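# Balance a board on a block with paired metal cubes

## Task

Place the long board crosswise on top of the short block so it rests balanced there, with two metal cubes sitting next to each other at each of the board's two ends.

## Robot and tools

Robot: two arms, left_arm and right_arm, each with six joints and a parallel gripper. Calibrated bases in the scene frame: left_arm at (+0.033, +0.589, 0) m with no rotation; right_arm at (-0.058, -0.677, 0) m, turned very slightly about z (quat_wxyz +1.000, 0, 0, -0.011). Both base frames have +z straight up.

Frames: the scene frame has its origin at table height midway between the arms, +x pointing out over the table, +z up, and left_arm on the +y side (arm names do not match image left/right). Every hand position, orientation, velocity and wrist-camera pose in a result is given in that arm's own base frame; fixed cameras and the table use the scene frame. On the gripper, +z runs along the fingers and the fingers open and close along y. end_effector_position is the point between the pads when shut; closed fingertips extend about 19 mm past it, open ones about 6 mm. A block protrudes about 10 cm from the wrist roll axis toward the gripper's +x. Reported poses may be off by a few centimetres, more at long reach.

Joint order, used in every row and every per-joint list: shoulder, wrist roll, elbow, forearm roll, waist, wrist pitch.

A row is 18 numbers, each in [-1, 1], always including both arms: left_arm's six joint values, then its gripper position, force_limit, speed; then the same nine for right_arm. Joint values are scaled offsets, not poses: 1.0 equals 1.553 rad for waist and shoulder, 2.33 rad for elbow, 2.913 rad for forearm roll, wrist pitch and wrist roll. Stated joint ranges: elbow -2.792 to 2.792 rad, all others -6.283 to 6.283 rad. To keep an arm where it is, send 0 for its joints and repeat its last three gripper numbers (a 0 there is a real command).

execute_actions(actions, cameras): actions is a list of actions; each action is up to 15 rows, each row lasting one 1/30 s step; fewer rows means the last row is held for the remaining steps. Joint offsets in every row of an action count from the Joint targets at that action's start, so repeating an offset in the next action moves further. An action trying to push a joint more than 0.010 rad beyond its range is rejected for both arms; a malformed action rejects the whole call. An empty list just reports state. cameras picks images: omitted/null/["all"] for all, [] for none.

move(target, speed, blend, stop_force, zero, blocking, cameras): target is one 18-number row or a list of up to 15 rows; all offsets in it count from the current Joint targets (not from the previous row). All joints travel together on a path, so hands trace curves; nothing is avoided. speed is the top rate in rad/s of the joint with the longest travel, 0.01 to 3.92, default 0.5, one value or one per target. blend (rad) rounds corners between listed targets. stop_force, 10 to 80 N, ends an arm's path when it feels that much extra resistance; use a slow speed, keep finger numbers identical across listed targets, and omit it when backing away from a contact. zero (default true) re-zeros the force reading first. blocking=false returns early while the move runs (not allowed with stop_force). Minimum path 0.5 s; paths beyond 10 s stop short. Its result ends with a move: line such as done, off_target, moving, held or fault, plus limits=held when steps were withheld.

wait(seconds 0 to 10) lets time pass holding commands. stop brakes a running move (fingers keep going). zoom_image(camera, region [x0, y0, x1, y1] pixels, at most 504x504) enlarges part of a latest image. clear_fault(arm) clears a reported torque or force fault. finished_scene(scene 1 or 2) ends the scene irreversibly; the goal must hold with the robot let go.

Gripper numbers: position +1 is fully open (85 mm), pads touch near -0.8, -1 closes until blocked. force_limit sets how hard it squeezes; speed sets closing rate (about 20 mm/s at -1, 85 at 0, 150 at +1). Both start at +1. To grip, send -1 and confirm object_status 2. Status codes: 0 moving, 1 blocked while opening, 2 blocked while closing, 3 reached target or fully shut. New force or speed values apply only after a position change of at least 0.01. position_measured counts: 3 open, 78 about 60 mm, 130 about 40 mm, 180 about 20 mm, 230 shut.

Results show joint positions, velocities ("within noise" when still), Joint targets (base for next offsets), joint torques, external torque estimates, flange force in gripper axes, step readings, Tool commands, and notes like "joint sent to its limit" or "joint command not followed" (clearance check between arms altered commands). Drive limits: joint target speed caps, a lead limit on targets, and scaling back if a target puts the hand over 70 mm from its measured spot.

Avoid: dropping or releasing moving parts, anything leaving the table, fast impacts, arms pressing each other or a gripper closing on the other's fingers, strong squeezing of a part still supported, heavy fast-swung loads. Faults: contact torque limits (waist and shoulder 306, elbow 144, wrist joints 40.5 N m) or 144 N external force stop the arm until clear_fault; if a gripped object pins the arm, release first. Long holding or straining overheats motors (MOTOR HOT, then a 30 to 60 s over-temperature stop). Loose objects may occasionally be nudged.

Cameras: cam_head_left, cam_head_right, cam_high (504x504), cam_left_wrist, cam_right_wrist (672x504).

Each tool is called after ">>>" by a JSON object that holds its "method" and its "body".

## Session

>>> {"method": "execute_actions", "body": {"actions": []}}

Scene clock: 0.00 s.
left_arm: end_effector_position=(+1.0120, -0.6402, +0.3802) position_measured=3 object_status=3 end_effector_quat_wxyz=(+0.105, +0.750, -0.116, +0.643) | right_arm: end_effector_position=(+0.5790, +0.2618, +0.2942) position_measured=3 object_status=3 end_effector_quat_wxyz=(-0.005, +0.922, -0.307, +0.236)
Joint names: [shoulder, wrist roll, elbow, forearm roll, waist, wrist pitch]
Joint positions: left_arm=[0.705 0.969 1.234 2.071 -0.678 0.411] | right_arm=[0.047 -1.733 1.931 -0.454 0.523 0.878]
Joint velocities: within noise
Joint torques (N m): no reading
External joint torques (N m): no reading
Flange force (N): no reading
Joint targets: left_arm=[0.705 0.969 1.234 2.071 -0.678 0.411] | right_arm=[0.047 -1.733 1.931 -0.454 0.523 0.878]
Tool commands: left_gripper/position=+1.0 left_gripper/force_limit=+1.0 left_gripper/speed=+1.0 right_gripper/position=+1.0 right_gripper/force_limit=+1.0 right_gripper/speed=+1.0
camera_calibration:
cam_left_wrist: T_world_to_cam=[[-0.337733, -0.941176, 0.0111664, -0.259933], [-0.440629, 0.14761, -0.88547, 0.895229], [0.831735, -0.303973, -0.464562, -0.732239], [0, 0, 0, 1]] pos_world=[0.915705, -0.599368, 0.455431]
cam_right_wrist: T_world_to_cam=[[-0.539951, -0.825074, -0.166453, 0.588505], [-0.814232, 0.562122, -0.145068, 0.38767], [0.213258, 0.0572018, -0.97532, 0.284214], [0, 0, 0, 1]] pos_world=[0.572806, 0.251385, 0.431396]

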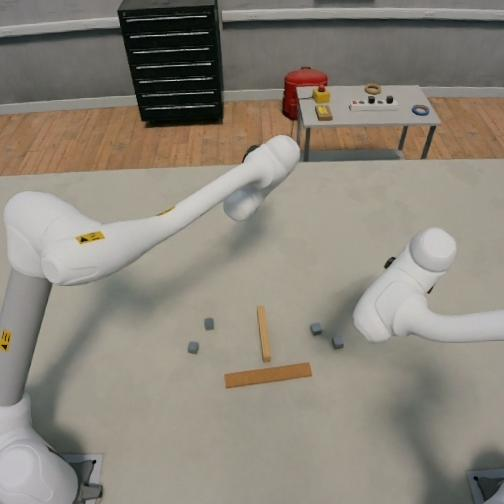

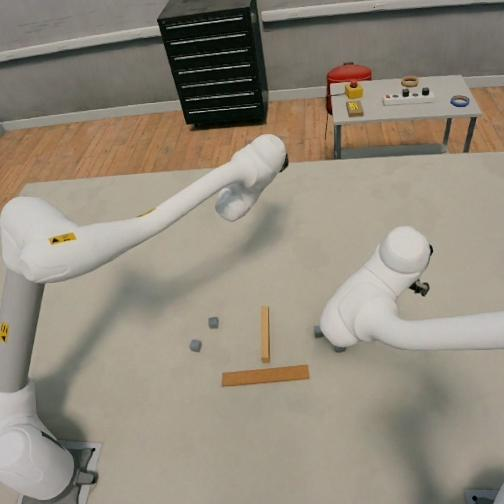

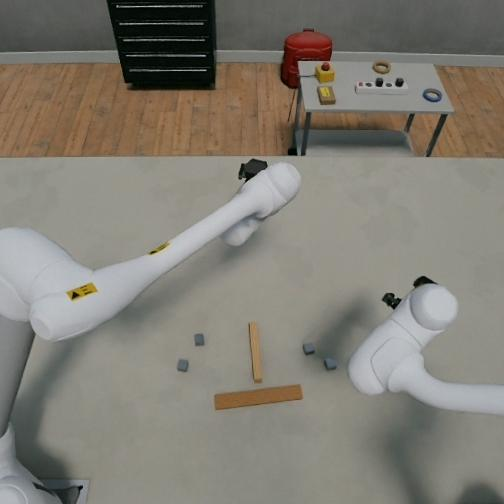

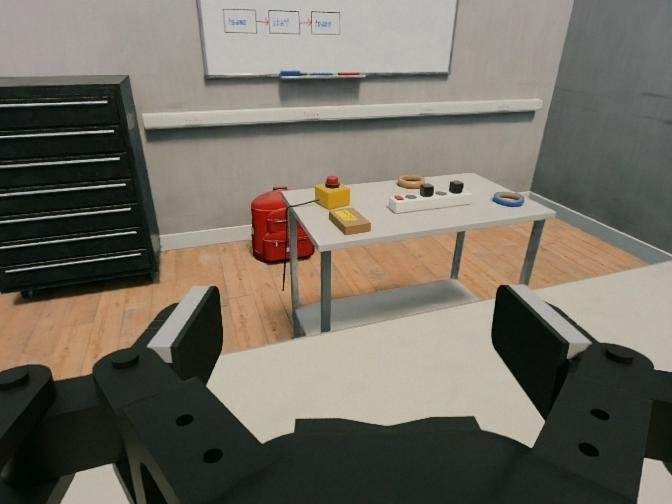

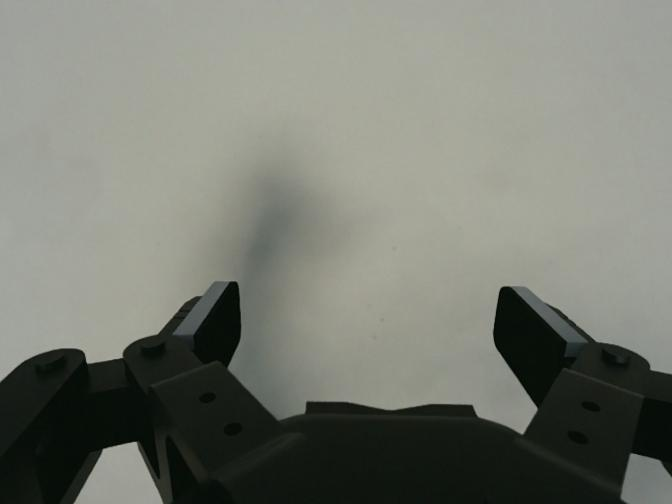

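>>> {"method": "move", "body": {"target": [-0.3717,-0.0189,0.2300,-0.7110,0.0138,0.2860,0.45,-0.8,-0.5,0.1092,0.2873,-0.1149,0.1559,0.1855,0.1318,0.45,-0.8,-0.5], "speed": 1.2}}

>>> {"method": "zoom_image", "body": {"camera": "cam_left_wrist", "region": [260, 150, 460, 350]}}

>>> {"method": "zoom_image", "body": {"camera": "cam_right_wrist", "region": [200, 130, 520, 430]}}

>>> {"method": "zoom_image", "body": {"camera": "cam_head_left", "region": [160, 260, 360, 400]}}

Scene clock: 35.37 s.
left_arm: end_effector_position=(+0.5030, -0.3438, +0.2998) position_measured=72 object_status=3 end_effector_quat_wxyz=(+0.000, +0.707, +0.708, +0.000) | right_arm: end_effector_position=(+0.4330, +0.5067, +0.2995) position_measured=72 object_status=3 end_effector_quat_wxyz=(+0.000, +0.754, -0.657, +0.000)
Joint names: [shoulder, wrist roll, elbow, forearm roll, waist, wrist pitch]
Joint positions: left_arm=[0.127 0.914 1.77 0 -0.656 1.244] | right_arm=[0.216 -0.896 1.664 0.001 0.812 1.262]
Joint velocities: within noise
Joint torques (N m): left_arm=[-49.96 0.25 -42.93 4.27 0.8 0.43] | right_arm=[-66.29 0.37 -41.82 3.68 -0.21 0.42]
External joint torques (N m): left_arm=[-4.44 -0.25 1.98 -0.05 -0.84 -0.39] | right_arm=[3.58 -0.37 1.39 0.38 0.1 -0.38]
Flange force (N): left_arm=[4.6 -9.8 0.9] | right_arm=[-1.5 -2.3 4.2]
Joint targets: left_arm=[0.127 0.914 1.770 0.000 -0.656 1.244] | right_arm=[0.216 -0.896 1.664 0.001 0.812 1.262]
move: done
camera_calibration:
cam_left_wrist: T_world_to_cam=[[0.999522, 0.0000617523, 0.0309173, -0.506955], [-0.0100238, -0.945335, 0.325946, -0.399585], [0.0292473, -0.326101, -0.944883, 0.284006], [0, 0, 0, 1]] pos_world=[0.494401, -0.285096, 0.414269]
cam_right_wrist: T_world_to_cam=[[-0.987669, -0.154987, -0.0221061, 0.523585], [-0.154288, 0.939658, 0.305349, -0.480077], [-0.0265531, 0.304995, -0.951984, 0.277837], [0, 0, 0, 1]] pos_world=[0.450436, 0.447518, 0.422662]

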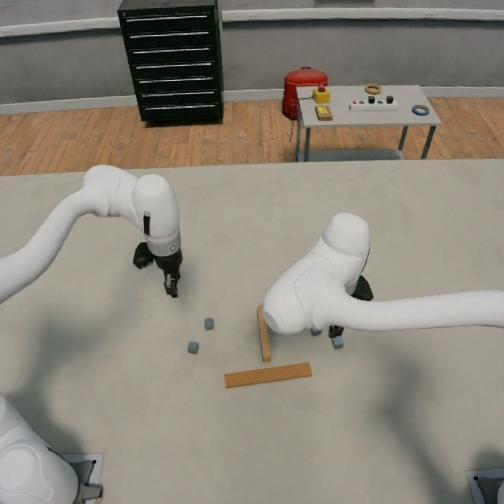

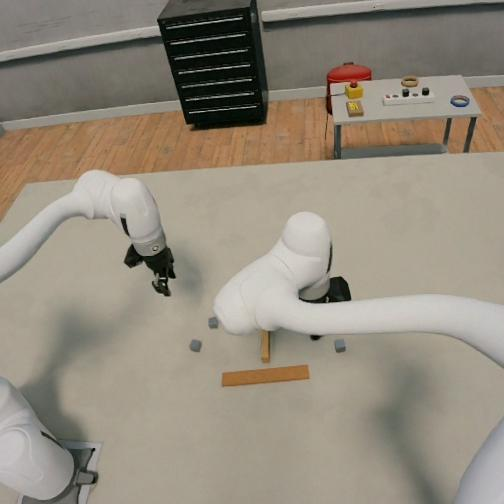

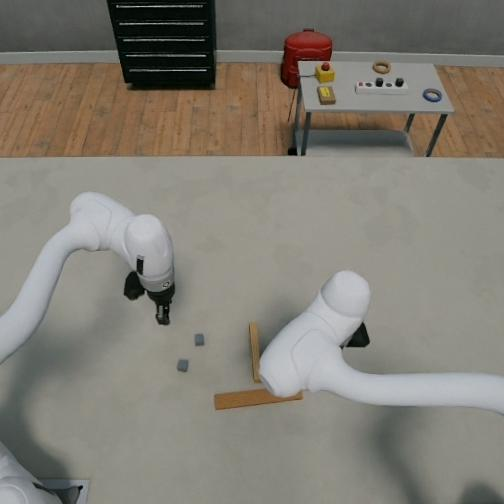

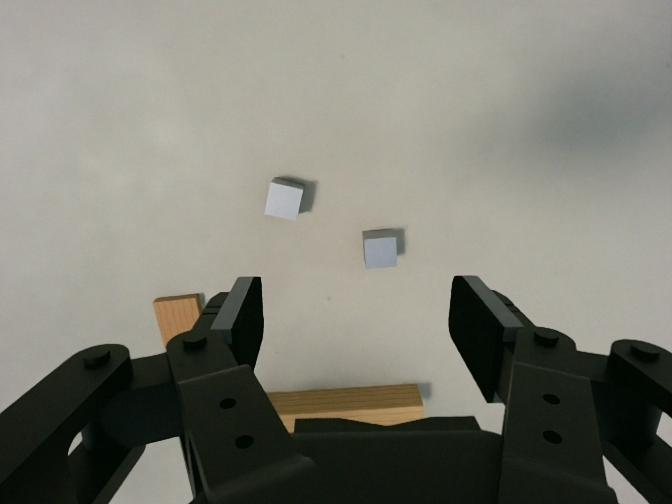

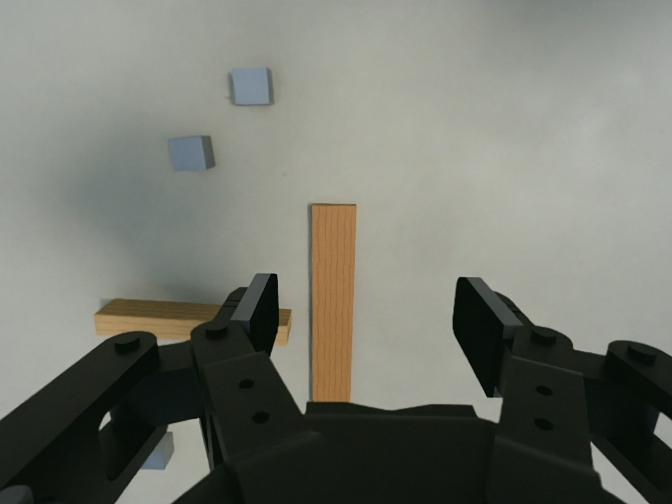

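Scaled by 2.520 from the camera's 672x504 image, which has a finer 960x720 frame.

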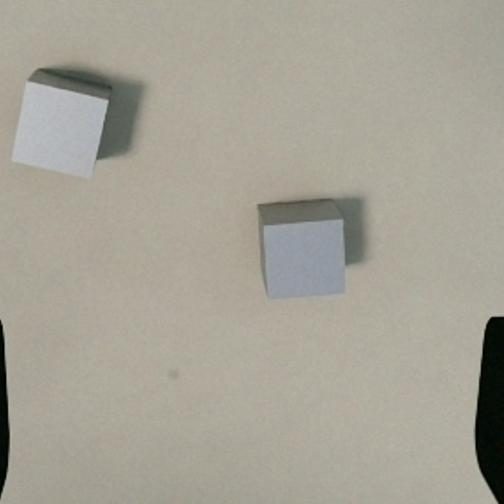

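Scaled by 1.575 from the camera's 672x504 image, which has a finer 960x720 frame.

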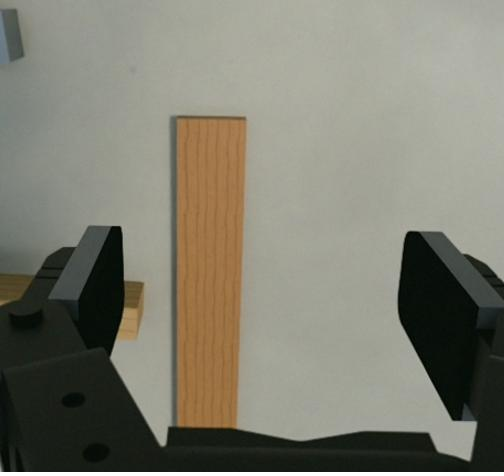

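Scaled by 2.520 from the camera's 504x504 image, which has a finer 720x720 frame.

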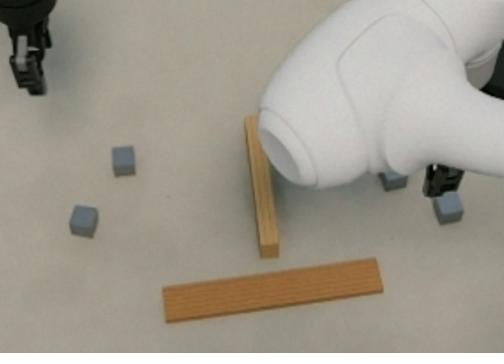

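>>> {"method": "zoom_image", "body": {"camera": "cam_right_wrist", "region": [80, 280, 310, 370]}}

>>> {"method": "zoom_image", "body": {"camera": "cam_left_wrist", "region": [250, 360, 450, 440]}}

Scaled by 2.191 from the camera's 672x504 image, which has a finer 960x720 frame.

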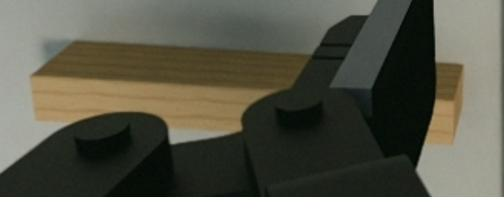

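Scaled by 2.520 from the camera's 672x504 image, which has a finer 960x720 frame.

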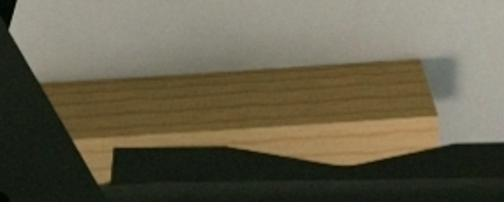

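>>> {"method": "move", "body": {"target": [0.1750,-0.0415,0.0200,0,-0.0278,-0.1090,0.45,-0.8,-0.5,0.1643,0.0207,0.0355,-0.0003,0.0435,-0.1161,0.45,-0.8,-0.5], "speed": 0.3, "cameras": ["cam_left_wrist","cam_right_wrist"]}}

>>> {"method": "zoom_image", "body": {"camera": "cam_left_wrist", "region": [180, 100, 520, 440]}}

Scene clock: 77.93 s.
left_arm: end_effector_position=(+0.5482, -0.4162, +0.0993) position_measured=72 object_status=3 end_effector_quat_wxyz=(+0.000, +0.679, +0.734, +0.000) | right_arm: end_effector_position=(+0.4375, +0.5824, +0.0793) position_measured=72 object_status=3 end_effector_quat_wxyz=(+0.000, +0.756, -0.654, +0.000)
Joint names: [shoulder, wrist roll, elbow, forearm roll, waist, wrist pitch]
Joint positions: left_arm=[0.399 0.793 1.817 0 -0.699 0.927] | right_arm=[0.472 -0.835 1.746 0 0.879 0.924]
Joint velocities: within noise
Joint torques (N m): left_arm=[-70.2 0.29 -36.79 3.61 1.01 0.46] | right_arm=[-85.7 0.3 -35.29 3.06 -0.67 0.4]
External joint torques (N m): left_arm=[-5.63 -0.29 2.27 -0.05 -0.87 -0.41] | right_arm=[4.25 -0.3 1.48 0.35 0.94 -0.34]
Flange force (N): left_arm=[7.1 -10.5 -3.3] | right_arm=[-2.1 -0.9 5.7]
Joint targets: left_arm=[0.399 0.793 1.816 0.000 -0.699 0.927] | right_arm=[0.472 -0.835 1.746 0.000 0.879 0.924]
move: done
camera_calibration:
cam_left_wrist: T_world_to_cam=[[0.996516, 0.0777484, 0.0301698, -0.511897], [0.0637625, -0.943472, 0.32526, -0.441773], [0.0537528, -0.322203, -0.945143, 0.0578032], [0, 0, 0, 1]] pos_world=[0.535175, -0.358378, 0.213767]
cam_right_wrist: T_world_to_cam=[[-0.986442, -0.16252, -0.0228137, 0.538963], [-0.161685, 0.938583, 0.304827, -0.479442], [-0.0281279, 0.304383, -0.952134, 0.0462318], [0, 0, 0, 1]] pos_world=[0.455437, 0.523516, 0.202462]
Images, in order (width x height): cam_left_wrist 672x504, cam_right_wrist 672x504.

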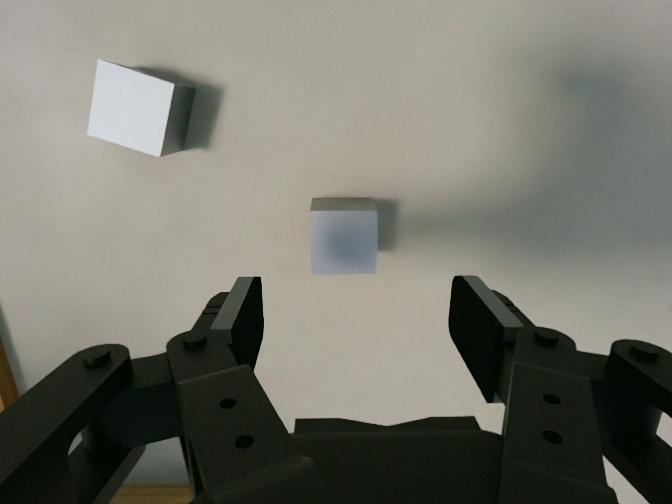

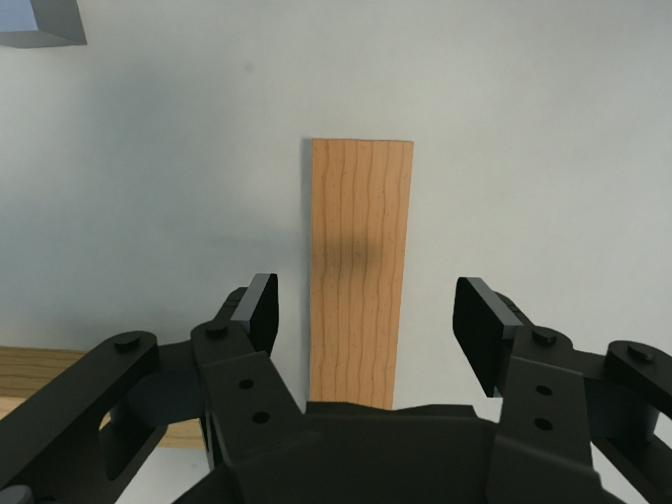

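Scaled by 1.482 from the camera's 672x504 image, which has a finer 960x720 frame.

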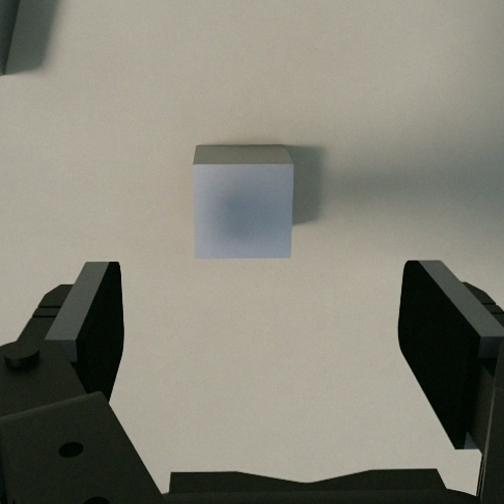

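>>> {"method": "move", "body": {"target": [[0.0504,0,0.0185,0,0,-0.0416,0.45,-0.8,-1,0.0426,0,0.0145,0,0,-0.0342,0.45,-0.8,-1],[0.0504,0,0.0185,0,0,-0.0416,-1,-0.8,-1,0.0426,0,0.0145,0,0,-0.0342,-1,-0.8,-1]], "speed": 0.06, "cameras": ["cam_left_wrist","cam_right_wrist"]}}

Scene clock: 91.90 s.
left_arm: end_effector_position=(+0.5482, -0.4161, +0.0271) position_measured=156 object_status=0 end_effector_quat_wxyz=(-0.001, +0.679, +0.734, +0.000) | right_arm: end_effector_position=(+0.4375, +0.5824, +0.0167) position_measured=118 object_status=2 end_effector_quat_wxyz=(+0.000, +0.756, -0.654, +0.000)
Joint names: [shoulder, wrist roll, elbow, forearm roll, waist, wrist pitch]
Joint positions: left_arm=[0.478 0.793 1.86 0 -0.699 0.806] | right_arm=[0.538 -0.835 1.78 0 0.879 0.824]
Joint velocities: within noise
Joint torques (N m): left_arm=[-67.35 0.32 -29.93 3.32 0.65 -0.15] | right_arm=[-78.49 0.23 -29.18 2.84 0.2 -0.84]
External joint torques (N m): left_arm=[-12.64 -0.32 -1.26 -0.11 -0.52 0.2] | right_arm=[-5.97 -0.23 -1.98 0.3 -0.14 0.88]
Flange force (N): left_arm=[7.5 -10.2 -15.7] | right_arm=[1.9 1.2 -9.0]
Joint targets: left_arm=[0.478 0.793 1.860 0.000 -0.699 0.806] | right_arm=[0.538 -0.835 1.780 0.000 0.879 0.824]
move: done
camera_calibration:
cam_left_wrist: T_world_to_cam=[[0.996515, 0.0778112, 0.0300519, -0.509687], [0.0638653, -0.943498, 0.325167, -0.418246], [0.0536555, -0.322115, -0.945179, -0.0103152], [0, 0, 0, 1]] pos_world=[0.535175, -0.358278, 0.141567]
cam_right_wrist: T_world_to_cam=[[-0.986453, -0.162487, -0.0225588, 0.537488], [-0.161581, 0.938658, 0.304652, -0.460423], [-0.0283268, 0.30417, -0.952197, -0.0131609], [0, 0, 0, 1]] pos_world=[0.455438, 0.523518, 0.139862]
Images, in order (width x height): cam_left_wrist 672x504, cam_right_wrist 672x504.

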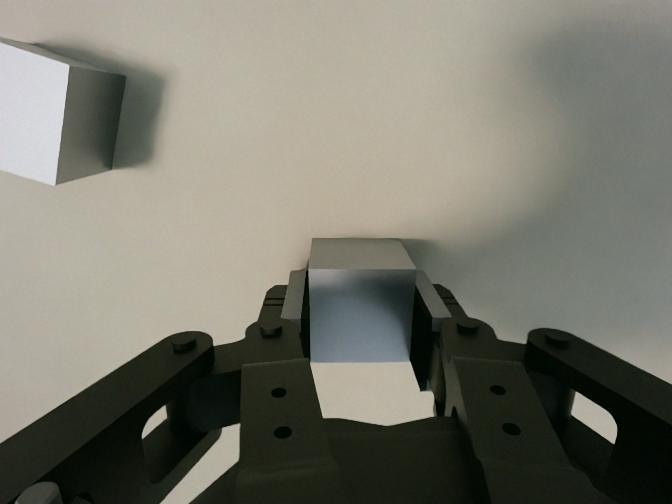

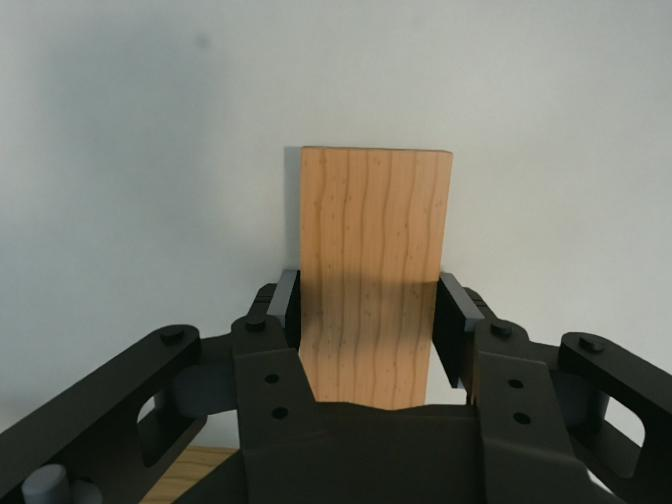

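>>> {"method": "move", "body": {"target": [[-0.0860,0,-0.0387,0,0,0.0768,-1,-0.8,-1,-0.0550,0,-0.0201,0,0,0.0454,-1,-0.8,-1],[-0.0860,0,-0.0387,0,0,0.0768,-1,-0.8,-1,0.0320,-0.0249,-0.1161,0,-0.0817,0.0757,-1,-0.8,-1]], "speed": [0.08,0.12]}}

>>> {"method": "zoom_image", "body": {"camera": "cam_head_left", "region": [200, 280, 340, 380]}}

>>> {"method": "zoom_image", "body": {"camera": "cam_right_wrist", "region": [180, 130, 672, 480]}}

>>> {"method": "zoom_image", "body": {"camera": "cam_head_right", "region": [200, 280, 340, 380]}}

Scene clock: 120.67 s.
left_arm: end_effector_position=(+0.5483, -0.4162, +0.1592) position_measured=156 object_status=2 end_effector_quat_wxyz=(-0.001, +0.679, +0.734, +0.000) | right_arm: end_effector_position=(+0.5803, +0.5903, +0.0993) position_measured=118 object_status=2 end_effector_quat_wxyz=(+0.000, +0.738, -0.675, +0.000)
Joint names: [shoulder, wrist roll, elbow, forearm roll, waist, wrist pitch]
Joint positions: left_arm=[0.344 0.793 1.769 0 -0.699 1.029] | right_arm=[0.588 -0.908 1.51 0 0.752 1.045]
Joint velocities: within noise
Joint torques (N m): left_arm=[-67.32 0.29 -39.67 3.92 0.9 0.45] | right_arm=[-99.9 0.37 -38.89 3.45 -0.25 0.36]
External joint torques (N m): left_arm=[-5.49 -0.29 2.68 -0.11 -0.84 -0.4] | right_arm=[4.78 -0.37 1.86 0.27 0.5 -0.34]
Flange force (N): left_arm=[7.8 -11.2 -1.6] | right_arm=[-1.4 -1.4 5.6]
Joint targets: left_arm=[0.344 0.793 1.769 0.000 -0.699 1.029] | right_arm=[0.588 -0.908 1.510 0.000 0.752 1.045]
move: done
camera_calibration:
cam_left_wrist: T_world_to_cam=[[0.996516, 0.0777502, 0.0301772, -0.513805], [0.063767, -0.943503, 0.325171, -0.461252], [0.0537543, -0.322113, -0.945174, 0.114452], [0, 0, 0, 1]] pos_world=[0.535275, -0.358378, 0.273667]
cam_right_wrist: T_world_to_cam=[[-0.993826, -0.108584, -0.0228067, 0.6539], [-0.110353, 0.945985, 0.304852, -0.503964], [-0.0115273, 0.305486, -0.952127, 0.0566248], [0, 0, 0, 1]] pos_world=[0.594901, 0.530448, 0.222462]

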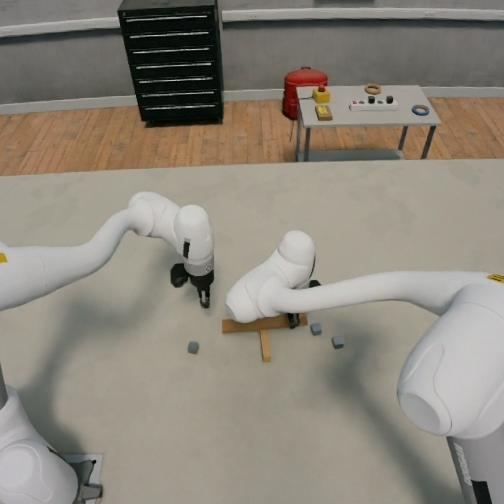

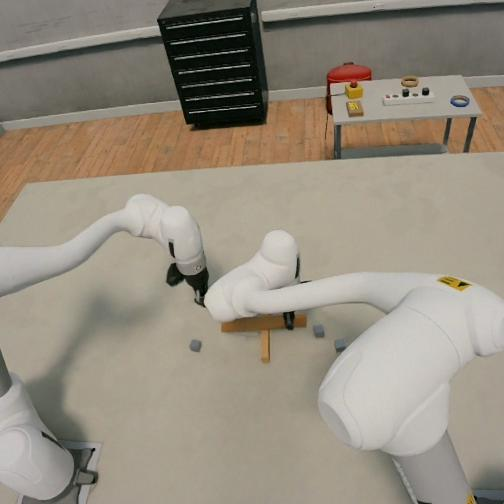

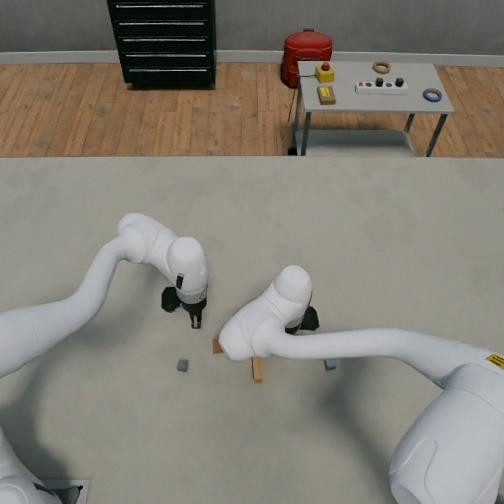

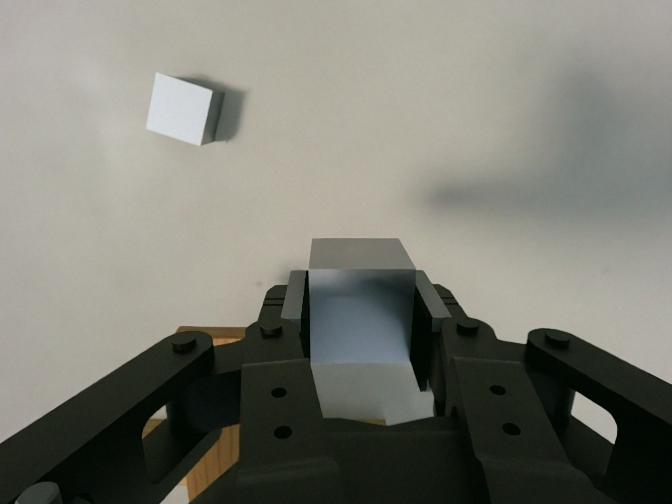

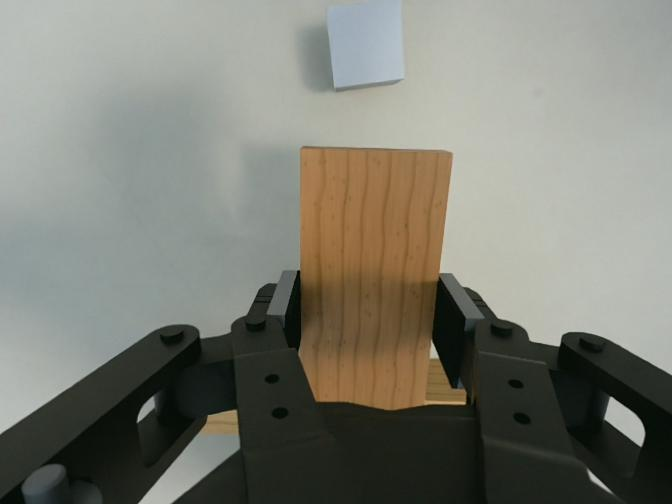

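Scaled by 3.600 from the camera's 504x504 image, which has a finer 720x720 frame.

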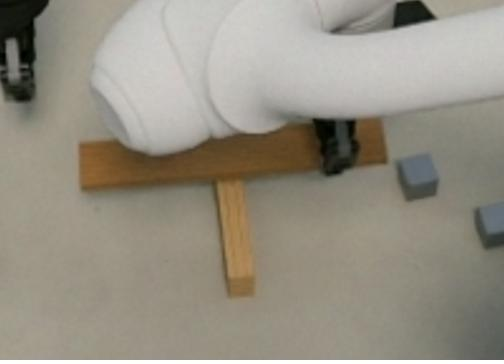

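Scaled by 1.024 from the camera's 672x504 image, which has a finer 960x720 frame.

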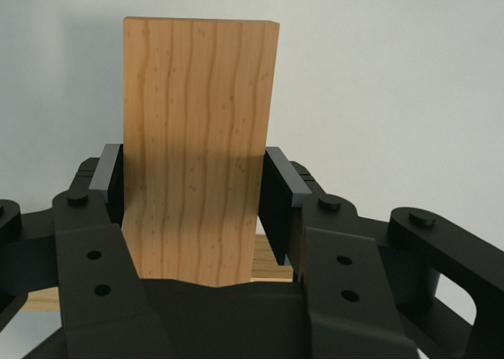

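Scaled by 3.600 from the camera's 504x504 image, which has a finer 720x720 frame.

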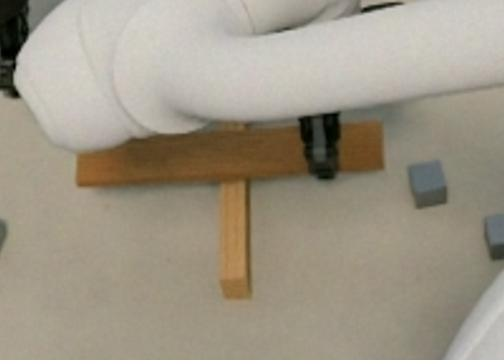

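>>> {"method": "move", "body": {"target": [[0,0,0,0,0,0,-1,-0.8,-1,0.0225,-0.0023,0.0055,0,0.0021,-0.0164,-1,-0.8,-1],[0,0,0,0,0,0,-1,-0.8,-1,0.0280,-0.0023,0.0079,0,0.0021,-0.0212,-1,-0.8,-1]], "speed": [0.07,0.02], "cameras": ["cam_head_left","cam_head_right","cam_right_wrist"]}}

>>> {"method": "zoom_image", "body": {"camera": "cam_head_left", "region": [200, 280, 340, 380]}}

>>> {"method": "zoom_image", "body": {"camera": "cam_head_right", "region": [200, 280, 340, 380]}}

Scene clock: 146.33 s.
left_arm: end_effector_position=(+0.5483, -0.4162, +0.1592) position_measured=156 object_status=2 end_effector_quat_wxyz=(-0.001, +0.679, +0.734, +0.000) | right_arm: end_effector_position=(+0.5811, +0.5947, +0.0545) position_measured=118 object_status=2 end_effector_quat_wxyz=(+0.000, +0.741, -0.671, +0.000)
Joint names: [shoulder, wrist roll, elbow, forearm roll, waist, wrist pitch]
Joint positions: left_arm=[0.344 0.793 1.769 0 -0.699 1.029] | right_arm=[0.631 -0.915 1.528 0 0.756 0.983]
Joint velocities: within noise
Joint torques (N m): left_arm=[-67.4 0.36 -39.59 3.84 0.3 0.41] | right_arm=[-99.96 0.22 -35.07 3.23 0.12 0.68]
External joint torques (N m): left_arm=[-5.39 -0.36 2.62 -0.03 -0.19 -0.36] | right_arm=[2.94 -0.22 -0.37 0.33 0.12 -0.65]
Flange force (N): left_arm=[8.2 -10.4 -1.7] | right_arm=[-2.6 -3.3 3.4]
Joint targets: left_arm=[0.344 0.793 1.769 0.000 -0.699 1.029] | right_arm=[0.631 -0.915 1.528 0.000 0.756 0.983]
move: done
camera_calibration:
cam_right_wrist: T_world_to_cam=[[-0.992693, -0.118513, -0.0226834, 0.659402], [-0.119767, 0.944858, 0.304793, -0.488366], [-0.0146894, 0.305283, -0.952148, 0.0145501], [0, 0, 0, 1]] pos_world=[0.596308, 0.535142, 0.177662]
Images, in order (width x height): cam_head_left 504x504, cam_head_right 504x504, cam_right_wrist 672x504.

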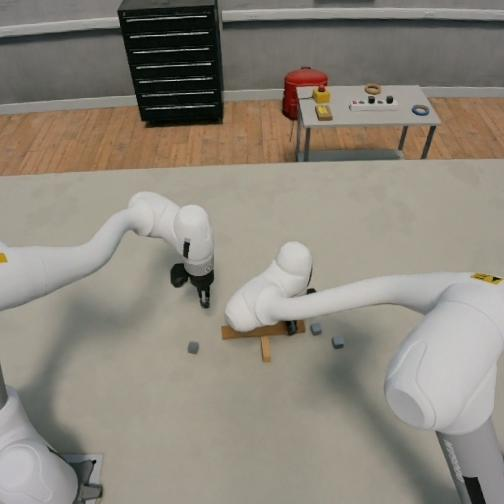

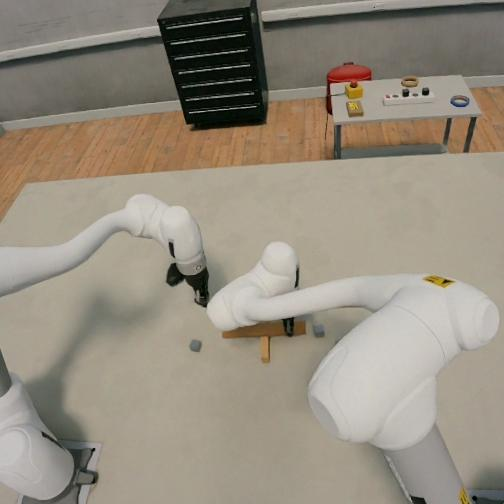

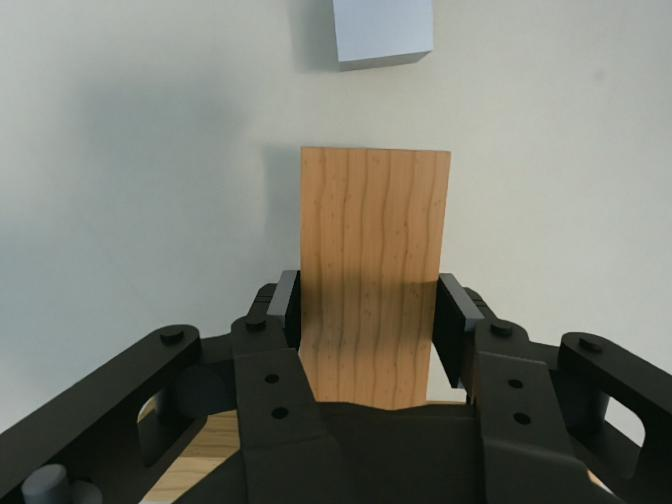

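Scaled by 3.600 from the camera's 504x504 image, which has a finer 720x720 frame.

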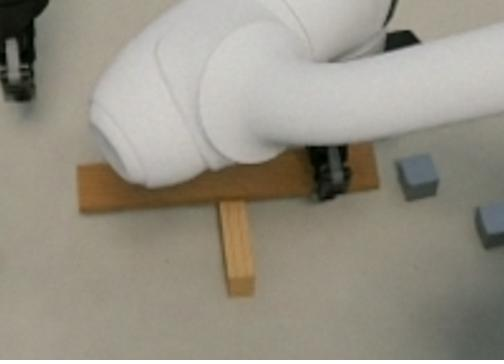

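Scaled by 3.600 from the camera's 504x504 image, which has a finer 720x720 frame.

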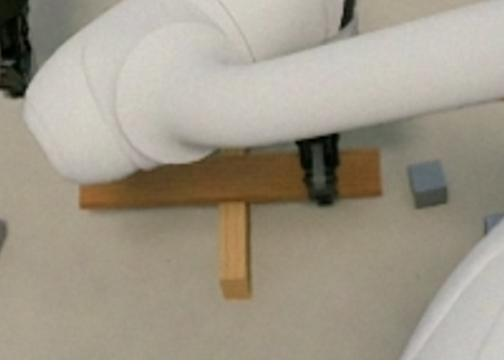

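>>> {"method": "move", "body": {"target": [0,0,0,0,0,0,-1,-0.8,-1,0,0,0,0,0,0,0.45,-0.8,-1], "cameras": ["cam_right_wrist","cam_head_left"]}}

>>> {"method": "zoom_image", "body": {"camera": "cam_head_left", "region": [200, 280, 340, 380]}}

Scene clock: 156.27 s.
left_arm: end_effector_position=(+0.5483, -0.4162, +0.1592) position_measured=156 object_status=2 end_effector_quat_wxyz=(-0.001, +0.679, +0.734, +0.000) | right_arm: end_effector_position=(+0.5811, +0.5947, +0.0545) position_measured=72 object_status=0 end_effector_quat_wxyz=(+0.000, +0.741, -0.671, +0.000)
Joint names: [shoulder, wrist roll, elbow, forearm roll, waist, wrist pitch]
Joint positions: left_arm=[0.344 0.793 1.769 0 -0.699 1.029] | right_arm=[0.631 -0.915 1.528 0 0.756 0.983]
Joint velocities: within noise
Joint torques (N m): left_arm=[-67.46 0.33 -39.48 3.82 0.87 0.4] | right_arm=[-101.95 0.33 -36.36 3.11 -0.31 0.41]
External joint torques (N m): left_arm=[-5.43 -0.33 2.41 0.01 -0.64 -0.35] | right_arm=[5 -0.33 0.89 0.45 0.26 -0.38]
Flange force (N): left_arm=[7.5 -10.5 -1.9] | right_arm=[-2.6 -3.2 5.5]
Joint targets: left_arm=[0.344 0.793 1.769 0.000 -0.699 1.029] | right_arm=[0.631 -0.915 1.528 0.000 0.756 0.983]
move: done
camera_calibration:
cam_right_wrist: T_world_to_cam=[[-0.992693, -0.118518, -0.0226708, 0.659403], [-0.11977, 0.944896, 0.304674, -0.488364], [-0.0146878, 0.305163, -0.952187, 0.0146201], [0, 0, 0, 1]] pos_world=[0.596308, 0.535143, 0.177662]
Images, in order (width x height): cam_head_left 504x504, cam_right_wrist 672x504.

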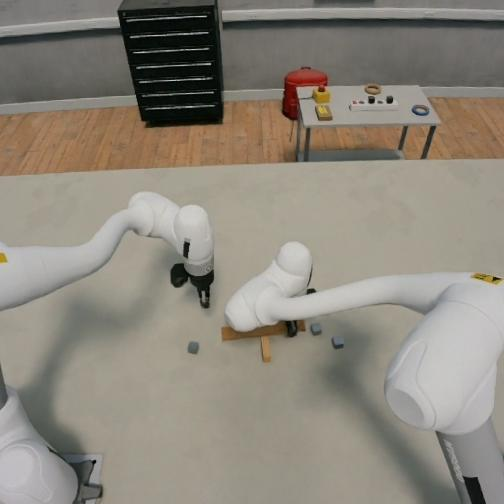

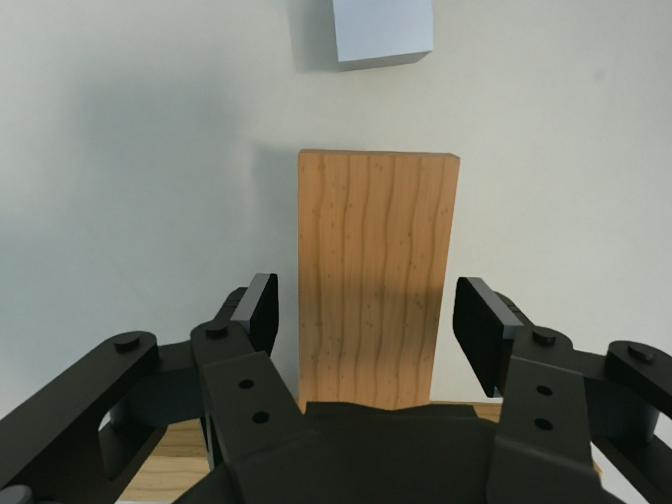

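Scaled by 3.600 from the camera's 504x504 image, which has a finer 720x720 frame.

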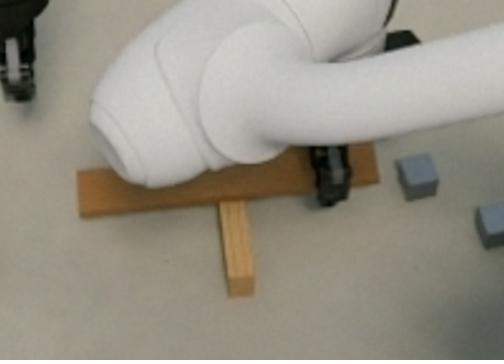

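>>> {"method": "execute_actions", "body": {"actions": []}}

>>> {"method": "zoom_image", "body": {"camera": "cam_head_left", "region": [200, 280, 340, 380]}}

>>> {"method": "zoom_image", "body": {"camera": "cam_head_right", "region": [200, 280, 340, 380]}}

Scene clock: 163.67 s.
left_arm: end_effector_position=(+0.5483, -0.4162, +0.1592) position_measured=156 object_status=2 end_effector_quat_wxyz=(-0.001, +0.679, +0.734, +0.000) | right_arm: end_effector_position=(+0.5811, +0.5947, +0.0545) position_measured=72 object_status=3 end_effector_quat_wxyz=(+0.000, +0.741, -0.671, +0.000)
Joint names: [shoulder, wrist roll, elbow, forearm roll, waist, wrist pitch]
Joint positions: left_arm=[0.344 0.793 1.769 0 -0.699 1.029] | right_arm=[0.631 -0.915 1.528 0 0.756 0.983]
Joint velocities: within noise
Joint torques (N m): left_arm=[-67.45 0.36 -39.26 3.89 0.38 0.42] | right_arm=[-101.77 0.33 -36.48 3.15 -0.11 0.42]
External joint torques (N m): left_arm=[-5.28 -0.36 2.33 -0.08 -0.45 -0.36] | right_arm=[4.67 -0.33 1.01 0.41 0.03 -0.39]
Flange force (N): left_arm=[7.4 -10.1 -1.8] | right_arm=[-1.9 -2.9 5.3]
Joint targets: left_arm=[0.344 0.793 1.769 0.000 -0.699 1.029] | right_arm=[0.631 -0.915 1.528 0.000 0.756 0.983]
Tool commands: left_gripper/position=-1.0 left_gripper/force_limit=-0.8 left_gripper/speed=-1.0 right_gripper/position=+0.45 right_gripper/force_limit=-0.8 right_gripper/speed=-1.0
camera_calibration:
cam_left_wrist: T_world_to_cam=[[0.996516, 0.0777502, 0.0301772, -0.513705], [0.063767, -0.943503, 0.325171, -0.461245], [0.0537543, -0.322113, -0.945174, 0.114457], [0, 0, 0, 1]] pos_world=[0.535175, -0.358378, 0.273667]
cam_right_wrist: T_world_to_cam=[[-0.992693, -0.118513, -0.0226834, 0.659402], [-0.119767, 0.944858, 0.304793, -0.488366], [-0.0146894, 0.305283, -0.952148, 0.0145501], [0, 0, 0, 1]] pos_world=[0.596308, 0.535142, 0.177662]

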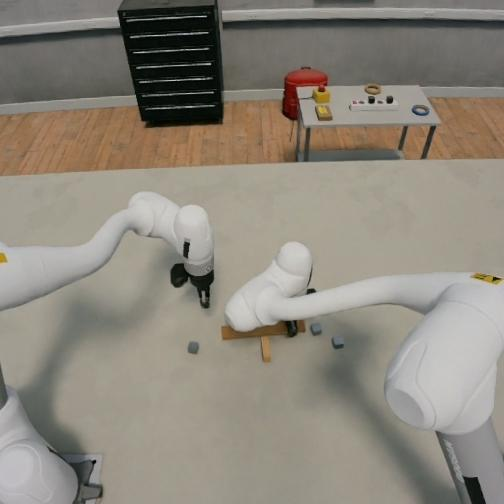

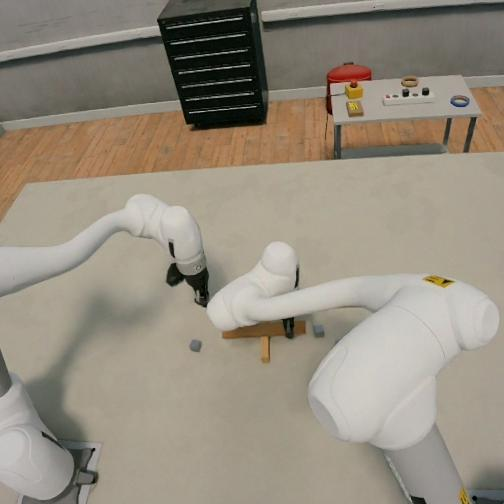

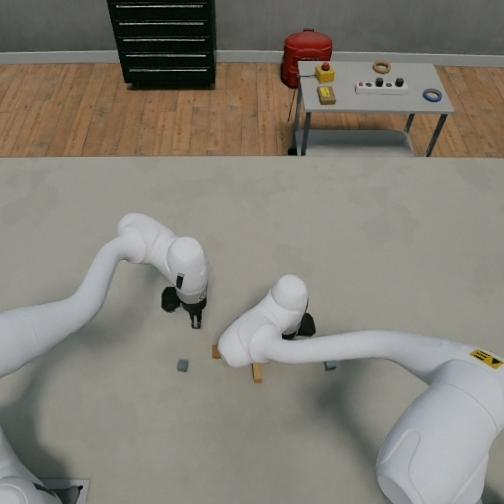

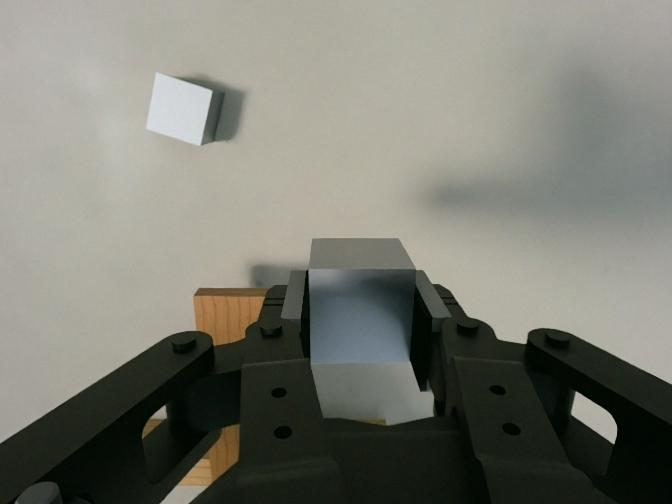

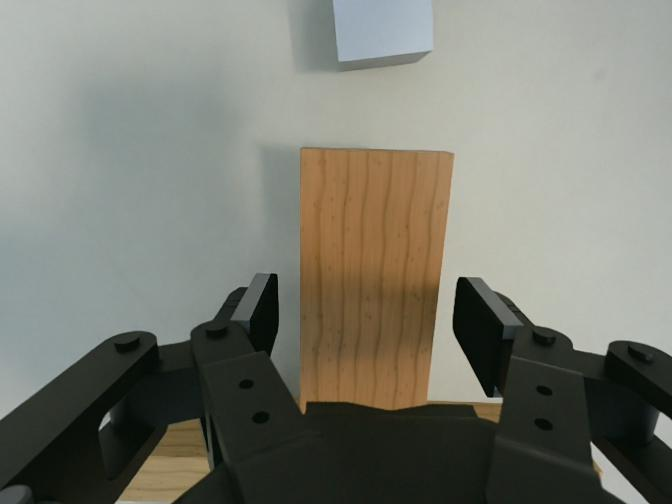

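Scaled by 3.600 from the camera's 504x504 image, which has a finer 720x720 frame.

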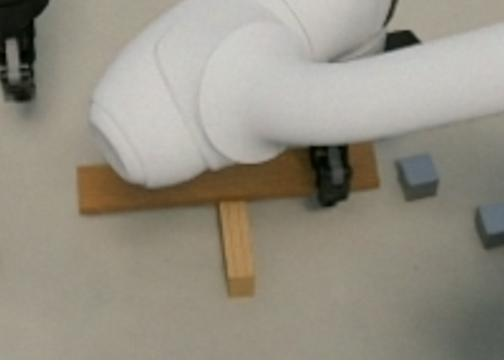

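Scaled by 3.600 from the camera's 504x504 image, which has a finer 720x720 frame.

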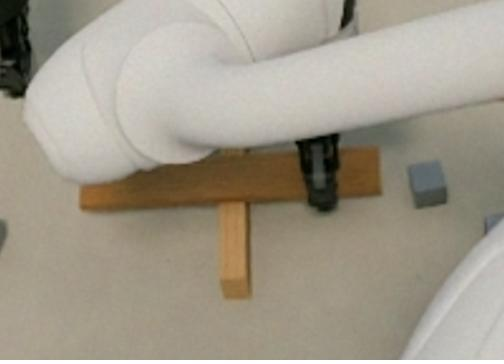

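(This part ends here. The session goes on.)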